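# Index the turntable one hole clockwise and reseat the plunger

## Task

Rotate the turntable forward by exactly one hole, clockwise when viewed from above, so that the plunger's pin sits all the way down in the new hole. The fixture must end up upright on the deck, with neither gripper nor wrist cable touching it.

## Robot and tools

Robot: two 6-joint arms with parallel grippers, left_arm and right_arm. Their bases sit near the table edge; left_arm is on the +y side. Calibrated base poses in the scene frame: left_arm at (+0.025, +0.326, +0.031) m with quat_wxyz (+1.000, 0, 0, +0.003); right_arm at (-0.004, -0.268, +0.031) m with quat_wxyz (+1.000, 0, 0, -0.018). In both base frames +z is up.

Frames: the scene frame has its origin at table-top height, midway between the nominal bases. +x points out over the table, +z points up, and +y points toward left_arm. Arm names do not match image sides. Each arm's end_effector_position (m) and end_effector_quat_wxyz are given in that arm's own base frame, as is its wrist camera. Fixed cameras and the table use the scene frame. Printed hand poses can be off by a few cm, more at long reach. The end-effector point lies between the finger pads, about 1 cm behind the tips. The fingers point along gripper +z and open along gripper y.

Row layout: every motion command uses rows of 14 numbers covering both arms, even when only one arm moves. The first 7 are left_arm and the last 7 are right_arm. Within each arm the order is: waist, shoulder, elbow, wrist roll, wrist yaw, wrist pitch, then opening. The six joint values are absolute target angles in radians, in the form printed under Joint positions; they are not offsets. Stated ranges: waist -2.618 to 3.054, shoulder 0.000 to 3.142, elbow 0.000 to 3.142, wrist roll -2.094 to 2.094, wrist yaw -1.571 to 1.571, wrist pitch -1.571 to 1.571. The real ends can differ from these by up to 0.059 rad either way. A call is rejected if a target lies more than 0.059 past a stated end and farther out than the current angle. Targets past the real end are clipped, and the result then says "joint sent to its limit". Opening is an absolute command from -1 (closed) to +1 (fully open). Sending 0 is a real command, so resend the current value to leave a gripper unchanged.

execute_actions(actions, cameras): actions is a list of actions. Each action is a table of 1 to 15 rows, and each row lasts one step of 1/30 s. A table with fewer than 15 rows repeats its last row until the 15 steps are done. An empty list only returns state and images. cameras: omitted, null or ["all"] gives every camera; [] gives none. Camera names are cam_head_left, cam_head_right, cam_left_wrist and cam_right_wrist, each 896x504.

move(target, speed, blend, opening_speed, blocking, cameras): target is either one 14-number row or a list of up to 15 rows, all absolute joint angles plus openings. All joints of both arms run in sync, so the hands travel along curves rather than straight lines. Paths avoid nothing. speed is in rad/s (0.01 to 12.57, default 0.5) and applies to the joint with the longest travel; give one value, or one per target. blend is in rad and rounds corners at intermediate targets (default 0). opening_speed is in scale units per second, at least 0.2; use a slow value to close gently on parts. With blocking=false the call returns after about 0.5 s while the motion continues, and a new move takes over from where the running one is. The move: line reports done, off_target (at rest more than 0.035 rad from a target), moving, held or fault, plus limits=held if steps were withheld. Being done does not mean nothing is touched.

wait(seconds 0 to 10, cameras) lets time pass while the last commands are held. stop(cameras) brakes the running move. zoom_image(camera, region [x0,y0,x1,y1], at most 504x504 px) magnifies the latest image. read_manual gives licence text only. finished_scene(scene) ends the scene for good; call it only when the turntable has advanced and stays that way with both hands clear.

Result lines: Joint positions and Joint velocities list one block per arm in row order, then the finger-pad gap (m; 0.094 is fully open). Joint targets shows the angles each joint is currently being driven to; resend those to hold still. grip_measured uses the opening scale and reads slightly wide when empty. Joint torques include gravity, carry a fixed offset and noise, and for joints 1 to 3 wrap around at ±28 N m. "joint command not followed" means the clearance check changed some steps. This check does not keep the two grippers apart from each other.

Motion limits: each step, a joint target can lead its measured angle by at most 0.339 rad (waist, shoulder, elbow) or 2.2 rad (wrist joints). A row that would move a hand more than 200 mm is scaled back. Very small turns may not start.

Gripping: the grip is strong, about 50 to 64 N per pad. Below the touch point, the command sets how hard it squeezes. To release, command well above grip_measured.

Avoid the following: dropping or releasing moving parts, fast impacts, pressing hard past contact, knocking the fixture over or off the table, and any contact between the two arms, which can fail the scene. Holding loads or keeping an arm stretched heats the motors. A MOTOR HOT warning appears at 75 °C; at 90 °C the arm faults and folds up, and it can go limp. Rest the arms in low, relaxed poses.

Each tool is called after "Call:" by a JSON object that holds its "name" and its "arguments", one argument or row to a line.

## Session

Call:
{"name": "execute_actions", "arguments": {
  "actions": [],
  "cameras": ["cam_head_left"]
}}

Call:
{"name": "zoom_image", "arguments": {
  "camera": "cam_head_left",
  "region": [380, 240, 520, 380]
}}

Scene clock: 0.00 s.
left_arm: end_effector_position=(+0.3789, +0.0005, +0.1416) grip_measured=+1.000 end_effector_quat_wxyz=(+0.682, -0.014, +0.730, +0.047) | right_arm: end_effector_position=(+0.3580, -0.0478, +0.1413) grip_measured=+1.000 end_effector_quat_wxyz=(+0.679, +0.114, +0.720, -0.089)
Joint names: [waist, shoulder, elbow, wrist roll, wrist yaw, wrist pitch]
Joint positions: left_arm=[-0.079 1.56 0.222 0.039 -0.166 1.272 0.094] | right_arm=[0.009 1.506 0.165 0.047 0.296 1.275 0.094]
Joint velocities: within noise
Joint torques (N m): no reading
Heat: left arm: 31 °C; right arm: 31 °C.
Joint targets: left_arm=[-0.079 1.557 0.226 0.038 -0.166 1.267] | right_arm=[0.009 1.502 0.170 0.046 0.296 1.270]
Tool commands: left_gripper/opening=+1.0 right_gripper/opening=+1.0
Images, in order (width x height): cam_head_left 896x504.

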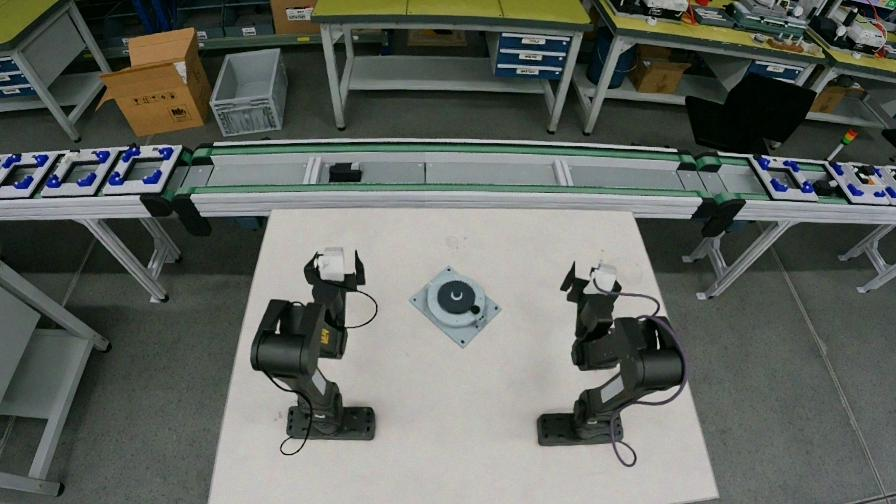

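Scaled by 3.600 from the camera's 896x504 image, which has a finer 1280x720 frame.

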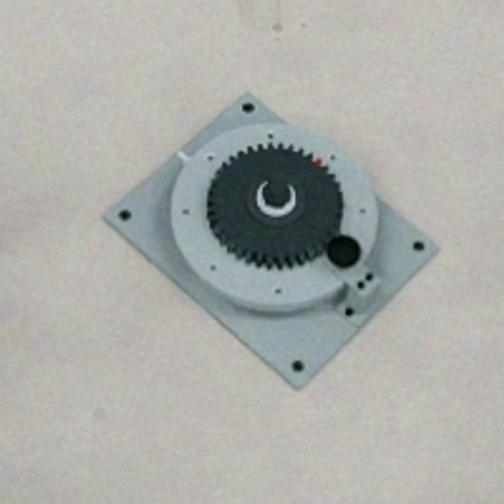

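Call:
{"name": "move", "arguments": {
  "target": [
    [-0.2,1.878,1.699,0,0,-1.071,0.0,0.052,1.564,0.583,-0.568,-1.2,0.381,-0.1],
    [-0.736,1.878,1.699,0,0,-1.071,0.0,0.052,1.564,0.583,-0.568,-1.2,0.381,-0.1]
  ],
  "speed": 1.2,
  "blend": 0.2,
  "cameras": ["cam_left_wrist","cam_right_wrist"]
}}

Call:
{"name": "zoom_image", "arguments": {
  "camera": "cam_left_wrist",
  "region": [350, 180, 550, 350]
}}

Scene clock: 74.80 s.
left_arm: end_effector_position=(+0.3148, -0.2890, +0.1484) grip_measured=+0.001 end_effector_quat_wxyz=(+0.150, +0.363, +0.918, -0.061) | right_arm: end_effector_position=(+0.3066, +0.1793, +0.1341) grip_measured=-0.098 end_effector_quat_wxyz=(+0.502, -0.466, +0.624, +0.376)
Joint names: [waist, shoulder, elbow, wrist roll, wrist yaw, wrist pitch]
Joint positions: left_arm=[-0.743 1.863 1.672 0.01 0.005 -1.054 0.047] | right_arm=[0.043 1.549 0.562 -0.555 -1.18 0.396 0.042]
Joint velocities: within noise
Joint torques (N m): left_arm=[0.5 -8.57 7.84 -0.1 -0.06 0.88] | right_arm=[0.72 -4.48 9.01 -0.11 -0.49 1.16]
Heat: left arm: 32 °C; right arm: 34 °C.
Joint targets: left_arm=[-0.736 1.878 1.699 0.000 0.000 -1.071] | right_arm=[0.052 1.564 0.583 -0.568 -1.200 0.381]
move: done
Images, in order (width x height): cam_left_wrist 896x504, cam_right_wrist 896x504.

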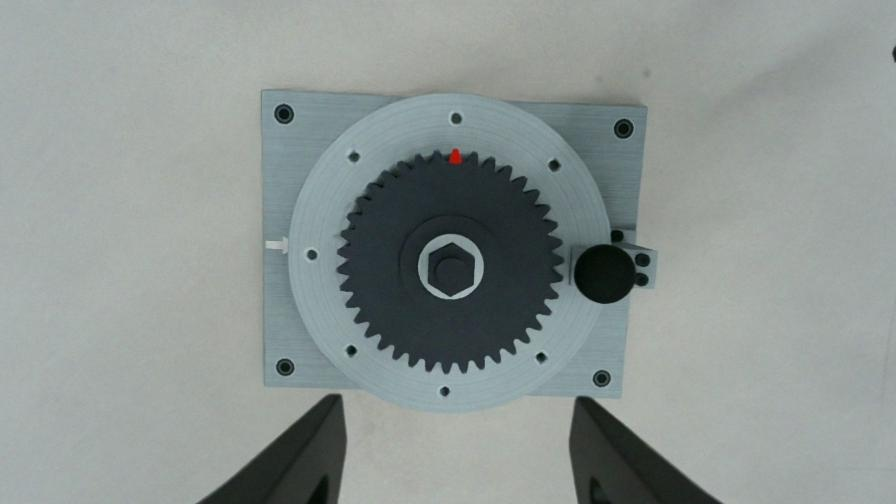

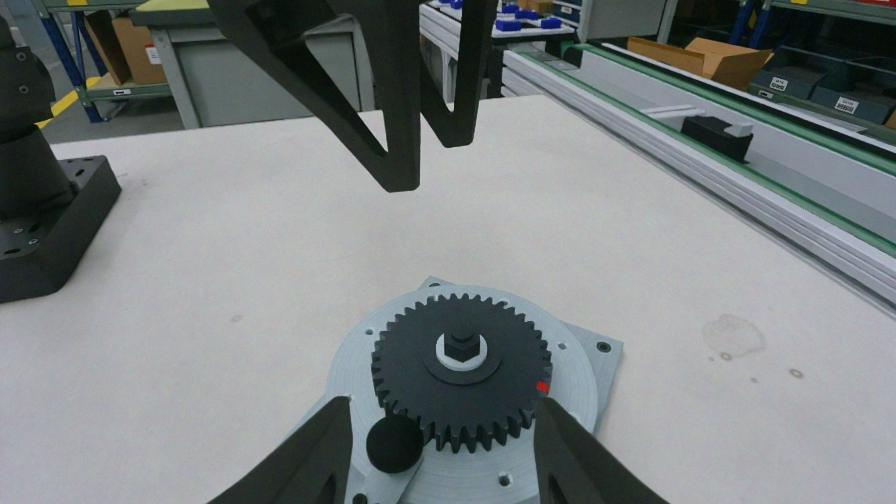

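Scaled by 2.520 from the camera's 896x504 image, which has a finer 1280x720 frame.

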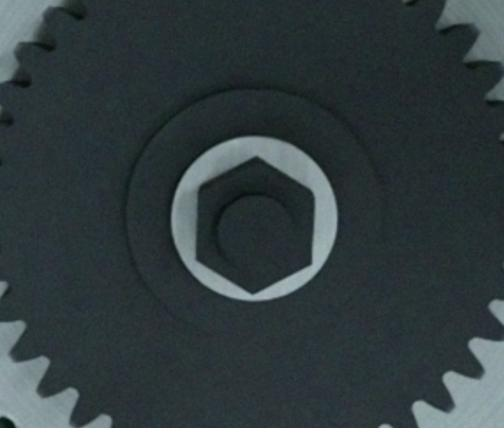

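Call:
{"name": "move", "arguments": {
  "target": [-0.735,2.312,2.089,-2.070,0,-1.3525,0.0,0.149,2.002,0.526,-0.58,-1.22,0.863,-0.1],
  "speed": 0.8,
  "cameras": ["cam_left_wrist","cam_right_wrist"]
}}

Call:
{"name": "zoom_image", "arguments": {
  "camera": "cam_left_wrist",
  "region": [300, 224, 620, 504]
}}

Call:
{"name": "zoom_image", "arguments": {
  "camera": "cam_right_wrist",
  "region": [270, 224, 620, 504]
}}

Scene clock: 174.77 s.
left_arm: end_effector_position=(+0.3315, -0.3040, +0.0733) grip_measured=+0.001 end_effector_quat_wxyz=(-0.001, -0.611, +0.791, -0.009) | right_arm: end_effector_position=(+0.3000, +0.2112, +0.0495) grip_measured=-0.098 end_effector_quat_wxyz=(+0.485, -0.502, +0.591, +0.405)
Joint names: [waist, shoulder, elbow, wrist roll, wrist yaw, wrist pitch]
Joint positions: left_arm=[-0.742 2.287 2.062 -2.058 0.005 -1.328 0.047] | right_arm=[0.14 1.982 0.533 -0.569 -1.201 0.857 0.042]
Joint velocities: within noise
Joint torques (N m): left_arm=[0.58 -10.91 7.38 -0.1 -0.06 0.15] | right_arm=[0.72 -5.98 3.75 -0.1 -0.49 1.32]
Heat: left arm: 33 °C; right arm: 32 °C.
Joint targets: left_arm=[-0.735 2.312 2.089 -2.070 0.000 -1.353] | right_arm=[0.149 2.002 0.526 -0.580 -1.220 0.863]
move: done
Images, in order (width x height): cam_left_wrist 896x504, cam_right_wrist 896x504.

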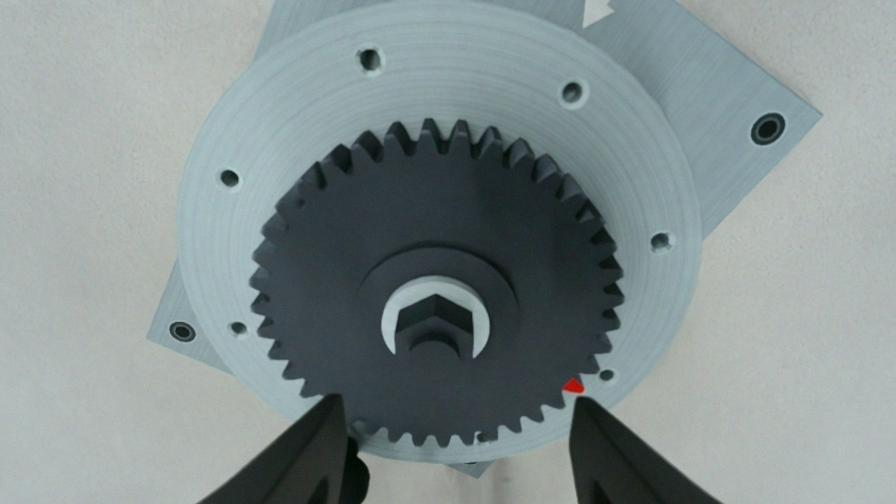

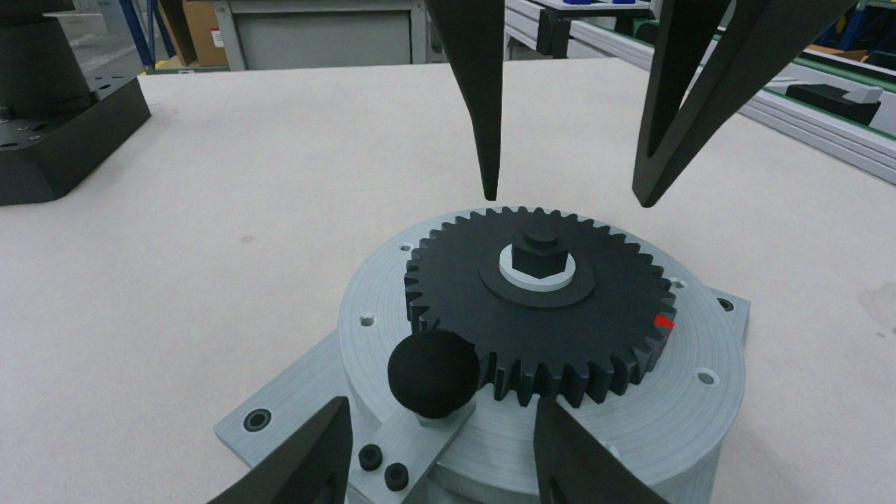

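Scaled by 1.575 from the camera's 896x504 image, which has a finer 1280x720 frame.

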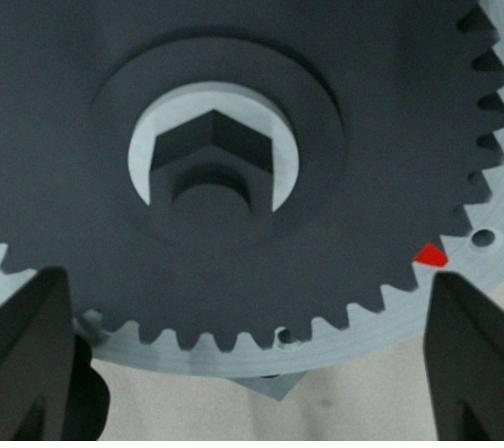

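Scaled by 1.440 from the camera's 896x504 image, which has a finer 1280x720 frame.

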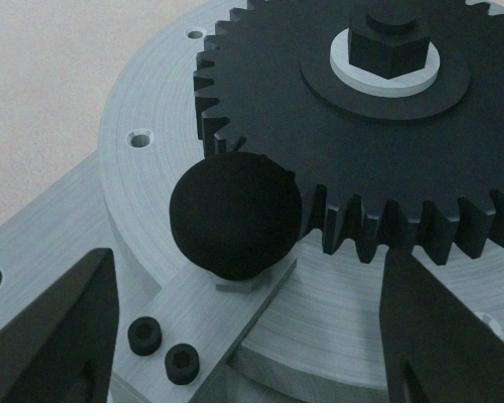

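Call:
{"name": "move", "arguments": {
  "target": [-0.735,2.316,1.954,-2.070,0,-1.224,0.0,0.229,2.080,0.633,-0.58,-1.222,0.825,-0.1],
  "speed": 0.25,
  "cameras": ["cam_left_wrist","cam_right_wrist"]
}}

Call:
{"name": "zoom_image", "arguments": {
  "camera": "cam_left_wrist",
  "region": [300, 224, 620, 504]
}}

Call:
{"name": "zoom_image", "arguments": {
  "camera": "cam_right_wrist",
  "region": [270, 224, 620, 504]
}}

Scene clock: 221.10 s.
left_arm: end_effector_position=(+0.3311, -0.3037, +0.0475) grip_measured=+0.001 end_effector_quat_wxyz=(-0.001, -0.612, +0.791, -0.008) | right_arm: end_effector_position=(+0.3014, +0.2394, +0.0416) grip_measured=-0.098 end_effector_quat_wxyz=(-0.467, +0.525, -0.570, -0.426)
Joint names: [waist, shoulder, elbow, wrist roll, wrist yaw, wrist pitch]
Joint positions: left_arm=[-0.742 2.292 1.969 -2.059 0.005 -1.233 0.047] | right_arm=[0.222 2.058 0.62 -0.569 -1.203 0.843 0.042]
Joint velocities: within noise
Joint torques (N m): left_arm=[0.57 -11.03 4.1 -0.11 -0.06 0.55] | right_arm=[0.64 -6.56 5.79 -0.1 -0.51 1.12]
Heat: left arm: 37 °C; right arm: 31 °C.
Joint targets: left_arm=[-0.735 2.316 1.954 -2.070 0.000 -1.224] | right_arm=[0.229 2.080 0.633 -0.580 -1.222 0.825]
move: done
Images, in order (width x height): cam_left_wrist 896x504, cam_right_wrist 896x504.

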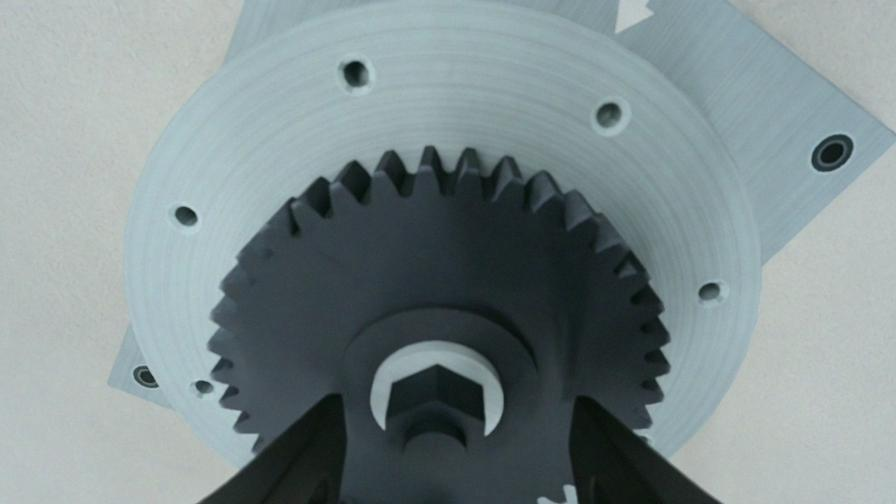

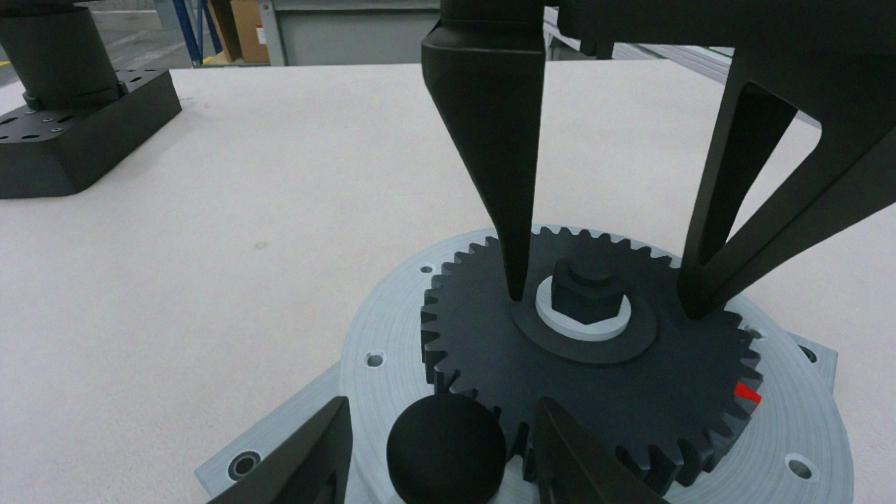

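Scaled by 1.575 from the camera's 896x504 image, which has a finer 1280x720 frame.

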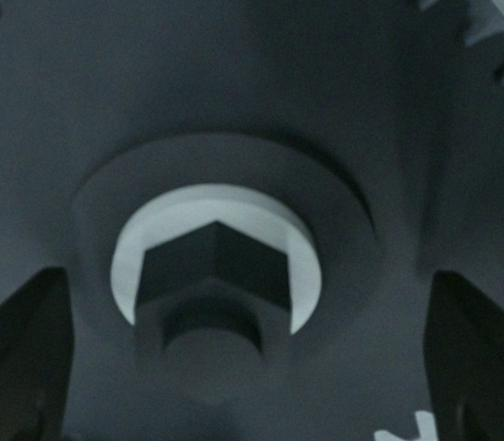

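Scaled by 1.440 from the camera's 896x504 image, which has a finer 1280x720 frame.

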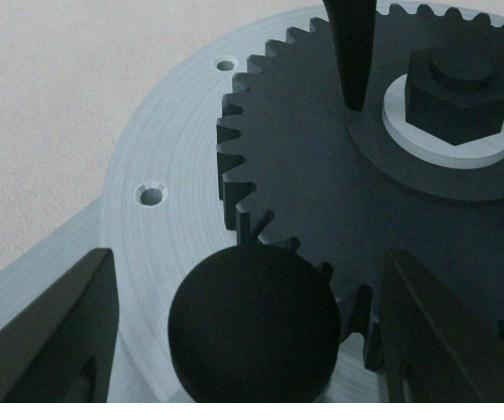

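Call:
{"name": "move", "arguments": {
  "target": [-0.7555,2.316,1.938,-2.070,0,-1.224,0.0,0.229,2.080,0.633,-0.58,-1.222,0.825,-0.9],
  "speed": 0.2,
  "opening_speed": 0.5,
  "cameras": ["cam_left_wrist","cam_right_wrist"]
}}

Call:
{"name": "zoom_image", "arguments": {
  "camera": "cam_left_wrist",
  "region": [300, 224, 620, 504]
}}

Call:
{"name": "zoom_image", "arguments": {
  "camera": "cam_right_wrist",
  "region": [370, 190, 770, 504]
}}

Scene clock: 258.63 s.
left_arm: end_effector_position=(+0.3265, -0.3036, +0.0438) grip_measured=+0.001 end_effector_quat_wxyz=(-0.003, -0.609, +0.793, -0.002) | right_arm: end_effector_position=(+0.3016, +0.2395, +0.0417) grip_measured=-0.488 end_effector_quat_wxyz=(-0.467, +0.525, -0.570, -0.426)
Joint names: [waist, shoulder, elbow, wrist roll, wrist yaw, wrist pitch]
Joint positions: left_arm=[-0.749 2.292 1.955 -2.059 0.005 -1.231 0.047] | right_arm=[0.222 2.058 0.621 -0.569 -1.203 0.841 0.024]
Joint velocities: within noise
Joint torques (N m): left_arm=[-0.59 -11.03 3.96 -0.1 -0.06 0.5] | right_arm=[0.64 -6.54 5.71 -0.09 -0.5 1.12]
Heat: left arm: 37 °C; right arm: 33 °C.
Joint targets: left_arm=[-0.755 2.316 1.938 -2.070 0.000 -1.224] | right_arm=[0.229 2.080 0.633 -0.580 -1.222 0.825]
move: done
Images, in order (width x height): cam_left_wrist 896x504, cam_right_wrist 896x504.

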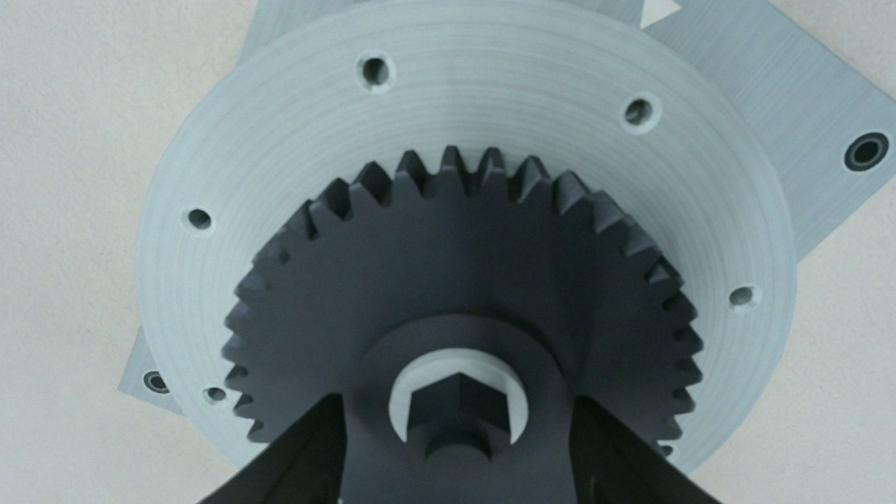

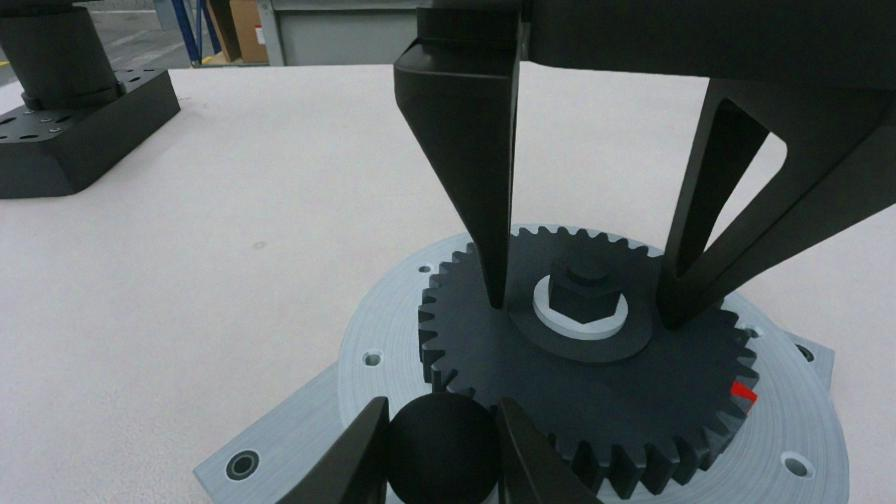

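Scaled by 1.575 from the camera's 896x504 image, which has a finer 1280x720 frame.

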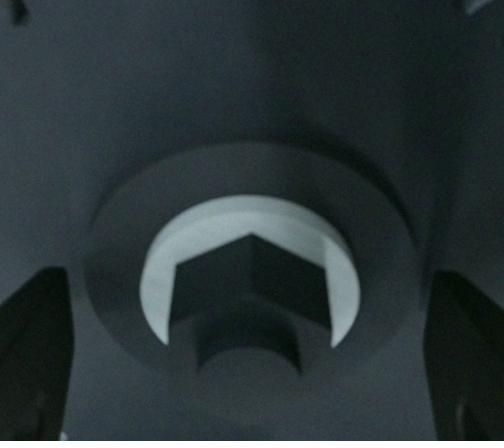

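Scaled by 1.260 from the camera's 896x504 image, which has a finer 1280x720 frame.

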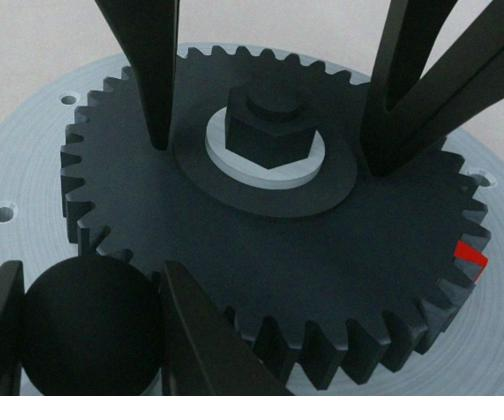

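Call:
{"name": "move", "arguments": {
  "target": [
    [-0.7555,2.316,1.990,-2.070,0,-1.253,0.0,0.229,2.080,0.633,-0.58,-1.222,0.825,-0.9],
    [-0.7555,2.316,1.990,-2.070,0,-1.253,-0.85,0.229,2.080,0.633,-0.58,-1.222,0.825,-0.9]
  ],
  "speed": 0.2,
  "opening_speed": 0.4,
  "cameras": ["cam_left_wrist","cam_right_wrist"]
}}

Call:
{"name": "zoom_image", "arguments": {
  "camera": "cam_right_wrist",
  "region": [370, 190, 770, 504]
}}

Scene clock: 280.47 s.
left_arm: end_effector_position=(+0.3267, -0.3040, +0.0463) grip_measured=-0.629 end_effector_quat_wxyz=(-0.003, -0.609, +0.793, -0.002) | right_arm: end_effector_position=(+0.3016, +0.2395, +0.0417) grip_measured=-0.488 end_effector_quat_wxyz=(-0.467, +0.525, -0.570, -0.426)
Joint names: [waist, shoulder, elbow, wrist roll, wrist yaw, wrist pitch]
Joint positions: left_arm=[-0.749 2.292 1.965 -2.059 0.006 -1.24 0.017] | right_arm=[0.222 2.058 0.621 -0.569 -1.203 0.841 0.024]
Joint velocities: within noise
Joint torques (N m): left_arm=[-0.53 -11 7.16 -0.11 -0.06 0.25] | right_arm=[0.65 -6.56 5.67 -0.1 -0.5 1.12]
Heat: left arm: 37 °C; right arm: 33 °C.
Joint targets: left_arm=[-0.755 2.316 1.990 -2.070 0.000 -1.253] | right_arm=[0.229 2.080 0.633 -0.580 -1.222 0.825]
move: done
Images, in order (width x height): cam_left_wrist 896x504, cam_right_wrist 896x504.

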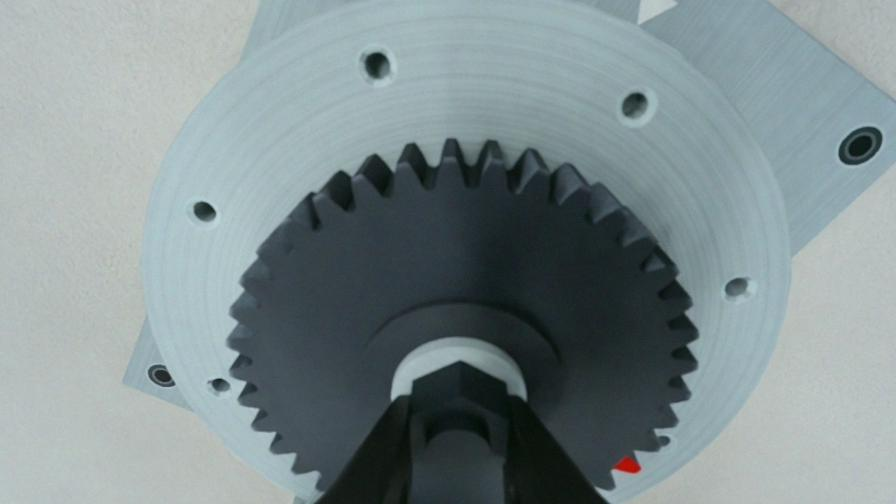

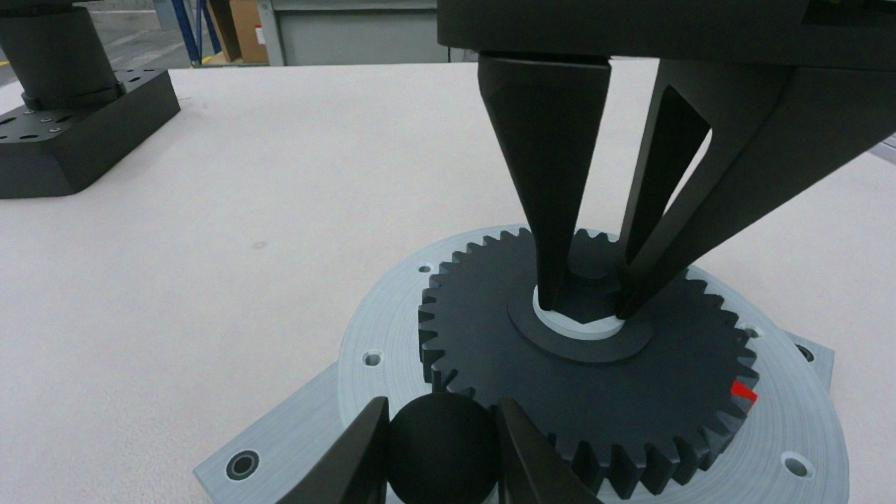

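Scaled by 1.260 from the camera's 896x504 image, which has a finer 1280x720 frame.

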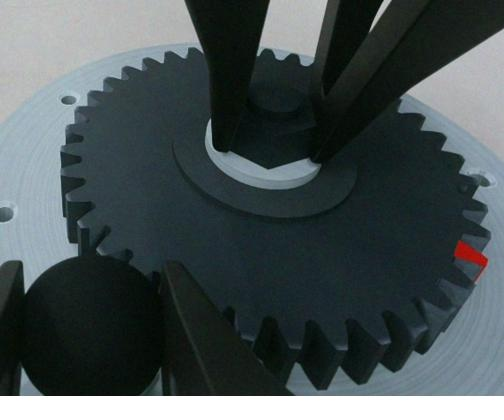

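Call:
{"name": "move", "arguments": {
  "target": [-0.7555,2.316,1.990,-2.070,0,-1.253,-0.9,0.229,1.929,0.687,-0.575,-1.455,1.176,-0.9],
  "speed": 0.2,
  "cameras": ["cam_right_wrist","cam_left_wrist"]
}}

Scene clock: 297.80 s.
left_arm: end_effector_position=(+0.3267, -0.3040, +0.0463) grip_measured=-0.629 end_effector_quat_wxyz=(-0.003, -0.609, +0.793, -0.002) | right_arm: end_effector_position=(+0.3010, +0.2415, +0.0519) grip_measured=-0.488 end_effector_quat_wxyz=(-0.485, +0.537, -0.543, -0.427)
Joint names: [waist, shoulder, elbow, wrist roll, wrist yaw, wrist pitch]
Joint positions: left_arm=[-0.749 2.292 1.965 -2.059 0.006 -1.24 0.017] | right_arm=[0.222 2.058 0.622 -0.566 -1.238 0.904 0.024]
Joint velocities: within noise
Joint torques (N m): left_arm=[-0.51 -11 7.21 -0.11 -0.06 0.25] | right_arm=[0.64 -18.62 11 -0.07 -2.51 3.76]
Heat: left arm: 37 °C; right arm: 34 °C.
Joint targets: left_arm=[-0.755 2.316 1.990 -2.070 0.000 -1.253] | right_arm=[0.229 1.929 0.687 -0.575 -1.455 1.176]
move: off_target (right_arm); right_arm: the wrist pitch is farthest, 0.272 rad from its target
Images, in order (width x height): cam_left_wrist 896x504, cam_right_wrist 896x504.

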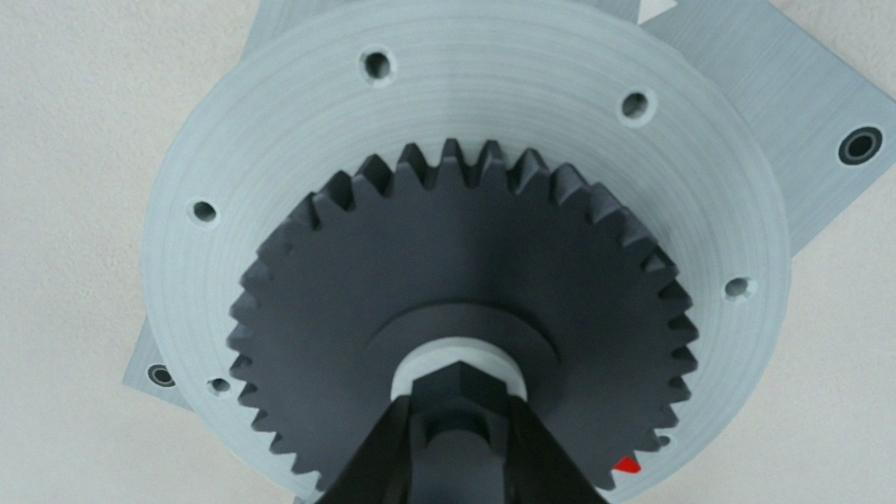

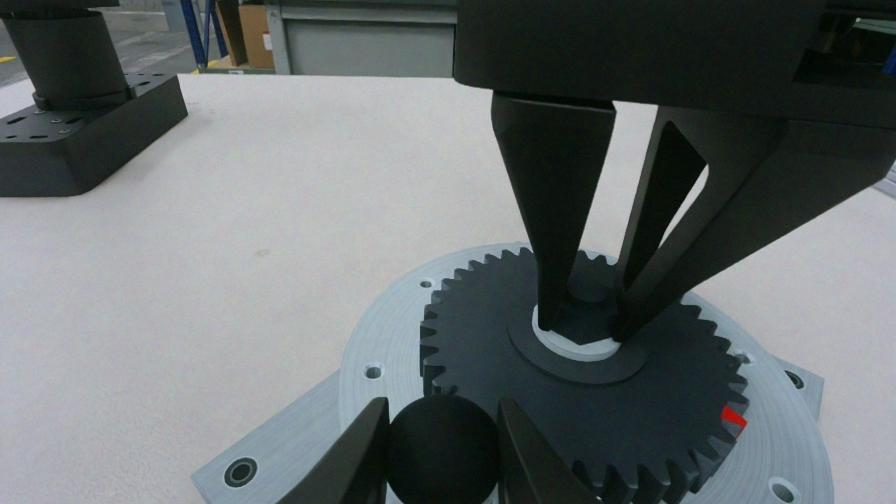

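Call:
{"name": "move", "arguments": {
  "target": [
    [-0.7555,2.316,1.990,-1.252,0,-1.253,-0.9,0.229,1.929,0.687,-0.575,-1.455,1.176,-0.9],
    [-0.7555,2.316,1.990,-1.252,0,-1.253,-0.9,0.229,2.068,0.633,-0.575,-1.222,0.85,-0.9]
  ],
  "speed": [0.35,0.15],
  "cameras": ["cam_right_wrist","cam_left_wrist"]
}}

Scene clock: 308.80 s.
left_arm: end_effector_position=(+0.3252, -0.3026, +0.0463) grip_measured=-0.629 end_effector_quat_wxyz=(-0.004, -0.254, +0.967, +0.000) | right_arm: end_effector_position=(+0.3019, +0.2396, +0.0424) grip_measured=-0.488 end_effector_quat_wxyz=(-0.468, +0.526, -0.569, -0.426)
Joint names: [waist, shoulder, elbow, wrist roll, wrist yaw, wrist pitch]
Joint positions: left_arm=[-0.749 2.292 1.965 -1.264 0.006 -1.248 0.017] | right_arm=[0.222 2.058 0.622 -0.568 -1.205 0.845 0.024]
Joint velocities: within noise
Joint torques (N m): left_arm=[-0.57 -11 7.19 0.15 -0.06 0.33] | right_arm=[0.64 -7.38 5.6 -0.07 -0.49 1.34]
Heat: left arm: 38 °C; right arm: 41 °C.
Joint targets: left_arm=[-0.755 2.316 1.990 -1.252 0.000 -1.253] | right_arm=[0.229 2.068 0.633 -0.575 -1.222 0.850]
move: done
Images, in order (width x height): cam_left_wrist 896x504, cam_right_wrist 896x504.

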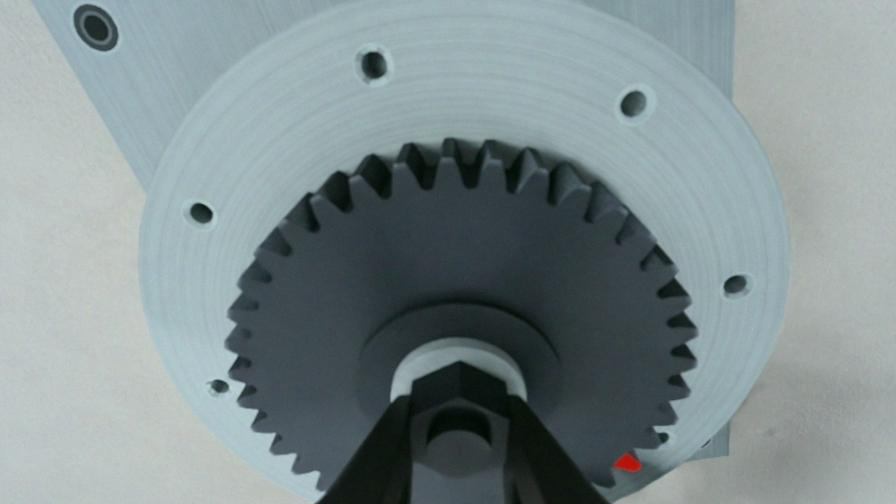

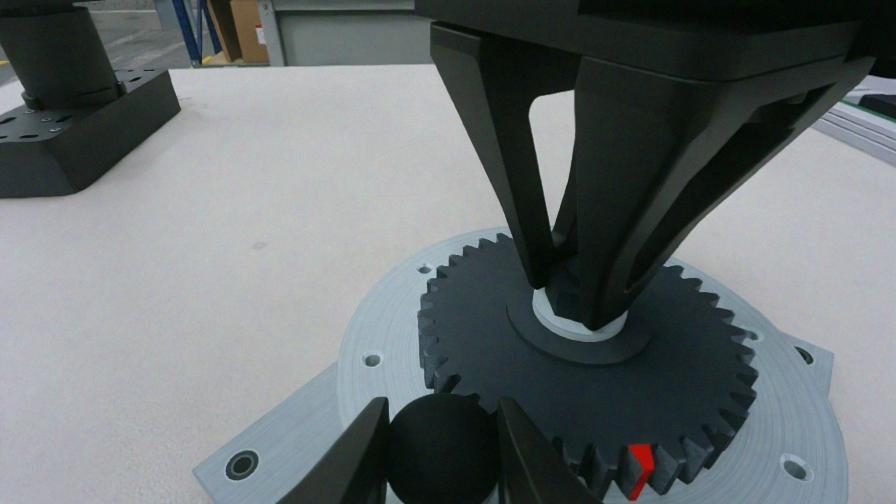

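Call:
{"name": "move", "arguments": {
  "target": [
    [-0.7555,2.316,1.990,-1.252,0,-1.253,0.0,0.229,2.068,0.633,-0.575,-1.222,0.850,-0.1],
    [-0.745,2.312,2.089,-1.252,0,-1.3525,0.0,0.149,2.002,0.526,-0.58,-1.22,0.863,-0.1],
    [-0.736,1.878,1.699,-0.5,0,-1.071,0.0,0.052,1.564,0.583,-0.568,-1.2,0.381,-0.1]
  ],
  "speed": [0.3,0.3,0.8],
  "opening_speed": 0.7,
  "cameras": ["cam_right_wrist","cam_left_wrist"]
}}

Call:
{"name": "zoom_image", "arguments": {
  "camera": "cam_right_wrist",
  "region": [320, 270, 620, 504]
}}

Scene clock: 333.27 s.
left_arm: end_effector_position=(+0.3175, -0.2920, +0.1447) grip_measured=-0.001 end_effector_quat_wxyz=(+0.119, +0.115, +0.982, -0.090) | right_arm: end_effector_position=(+0.3024, +0.1856, +0.1270) grip_measured=-0.102 end_effector_quat_wxyz=(+0.491, -0.472, +0.619, +0.391)
Joint names: [waist, shoulder, elbow, wrist roll, wrist yaw, wrist pitch]
Joint positions: left_arm=[-0.743 1.904 1.719 -0.512 0.006 -1.087 0.047] | right_arm=[0.06 1.584 0.566 -0.568 -1.199 0.397 0.042]
Joint velocities: within noise
Joint torques (N m): left_arm=[0.55 -12.81 4.1 0.16 -0.06 1.17] | right_arm=[-0.87 -7.42 8.46 0.03 -0.33 1.13]
Heat: left arm: 38 °C; right arm: 37 °C.
Joint targets: left_arm=[-0.736 1.878 1.699 -0.500 0.000 -1.071] | right_arm=[0.052 1.564 0.583 -0.568 -1.200 0.381]
move: done
Images, in order (width x height): cam_left_wrist 896x504, cam_right_wrist 896x504.

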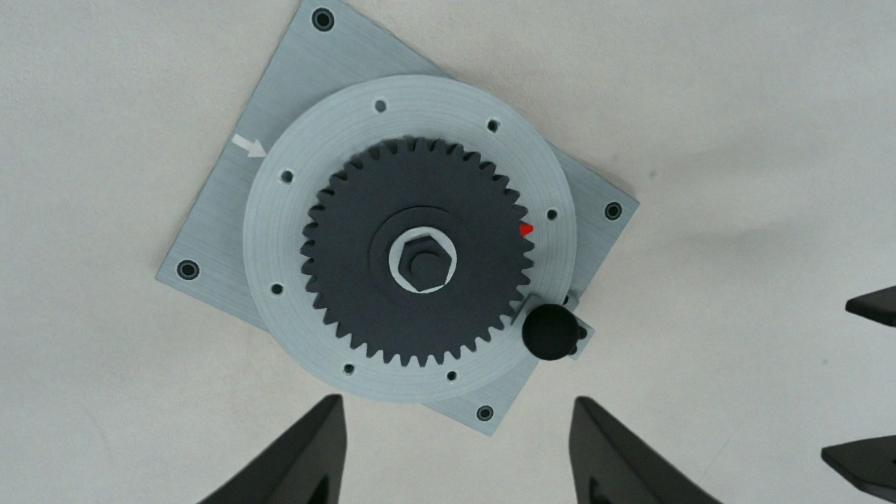

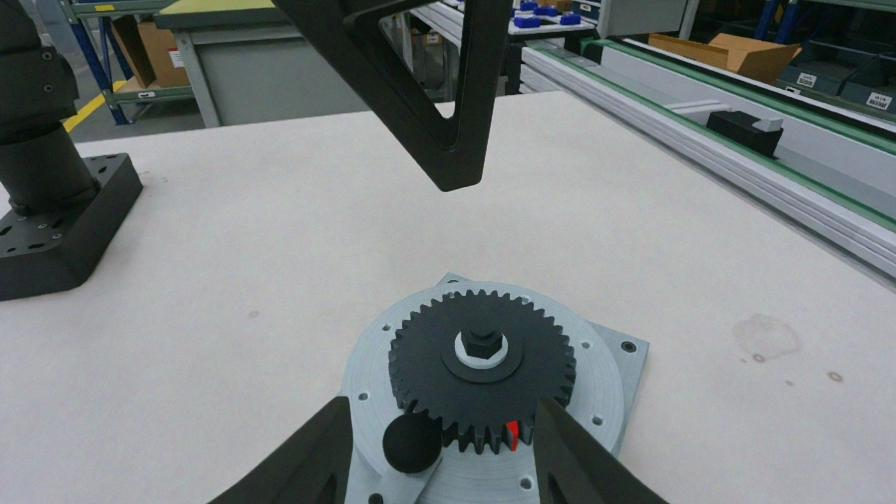

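Scaled by 1.680 from the camera's 896x504 image, which has a finer 1280x720 frame.

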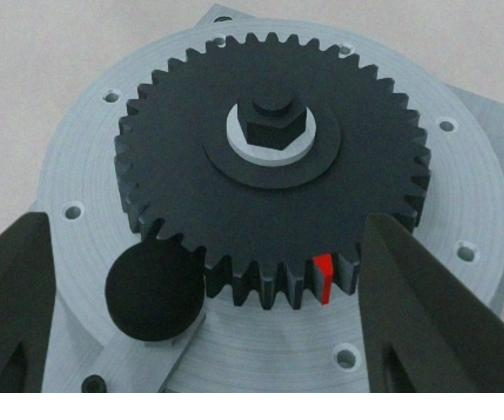

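Call:
{"name": "finished_scene", "arguments": {
  "scene": 2
}}

The scene is finished: the task was done.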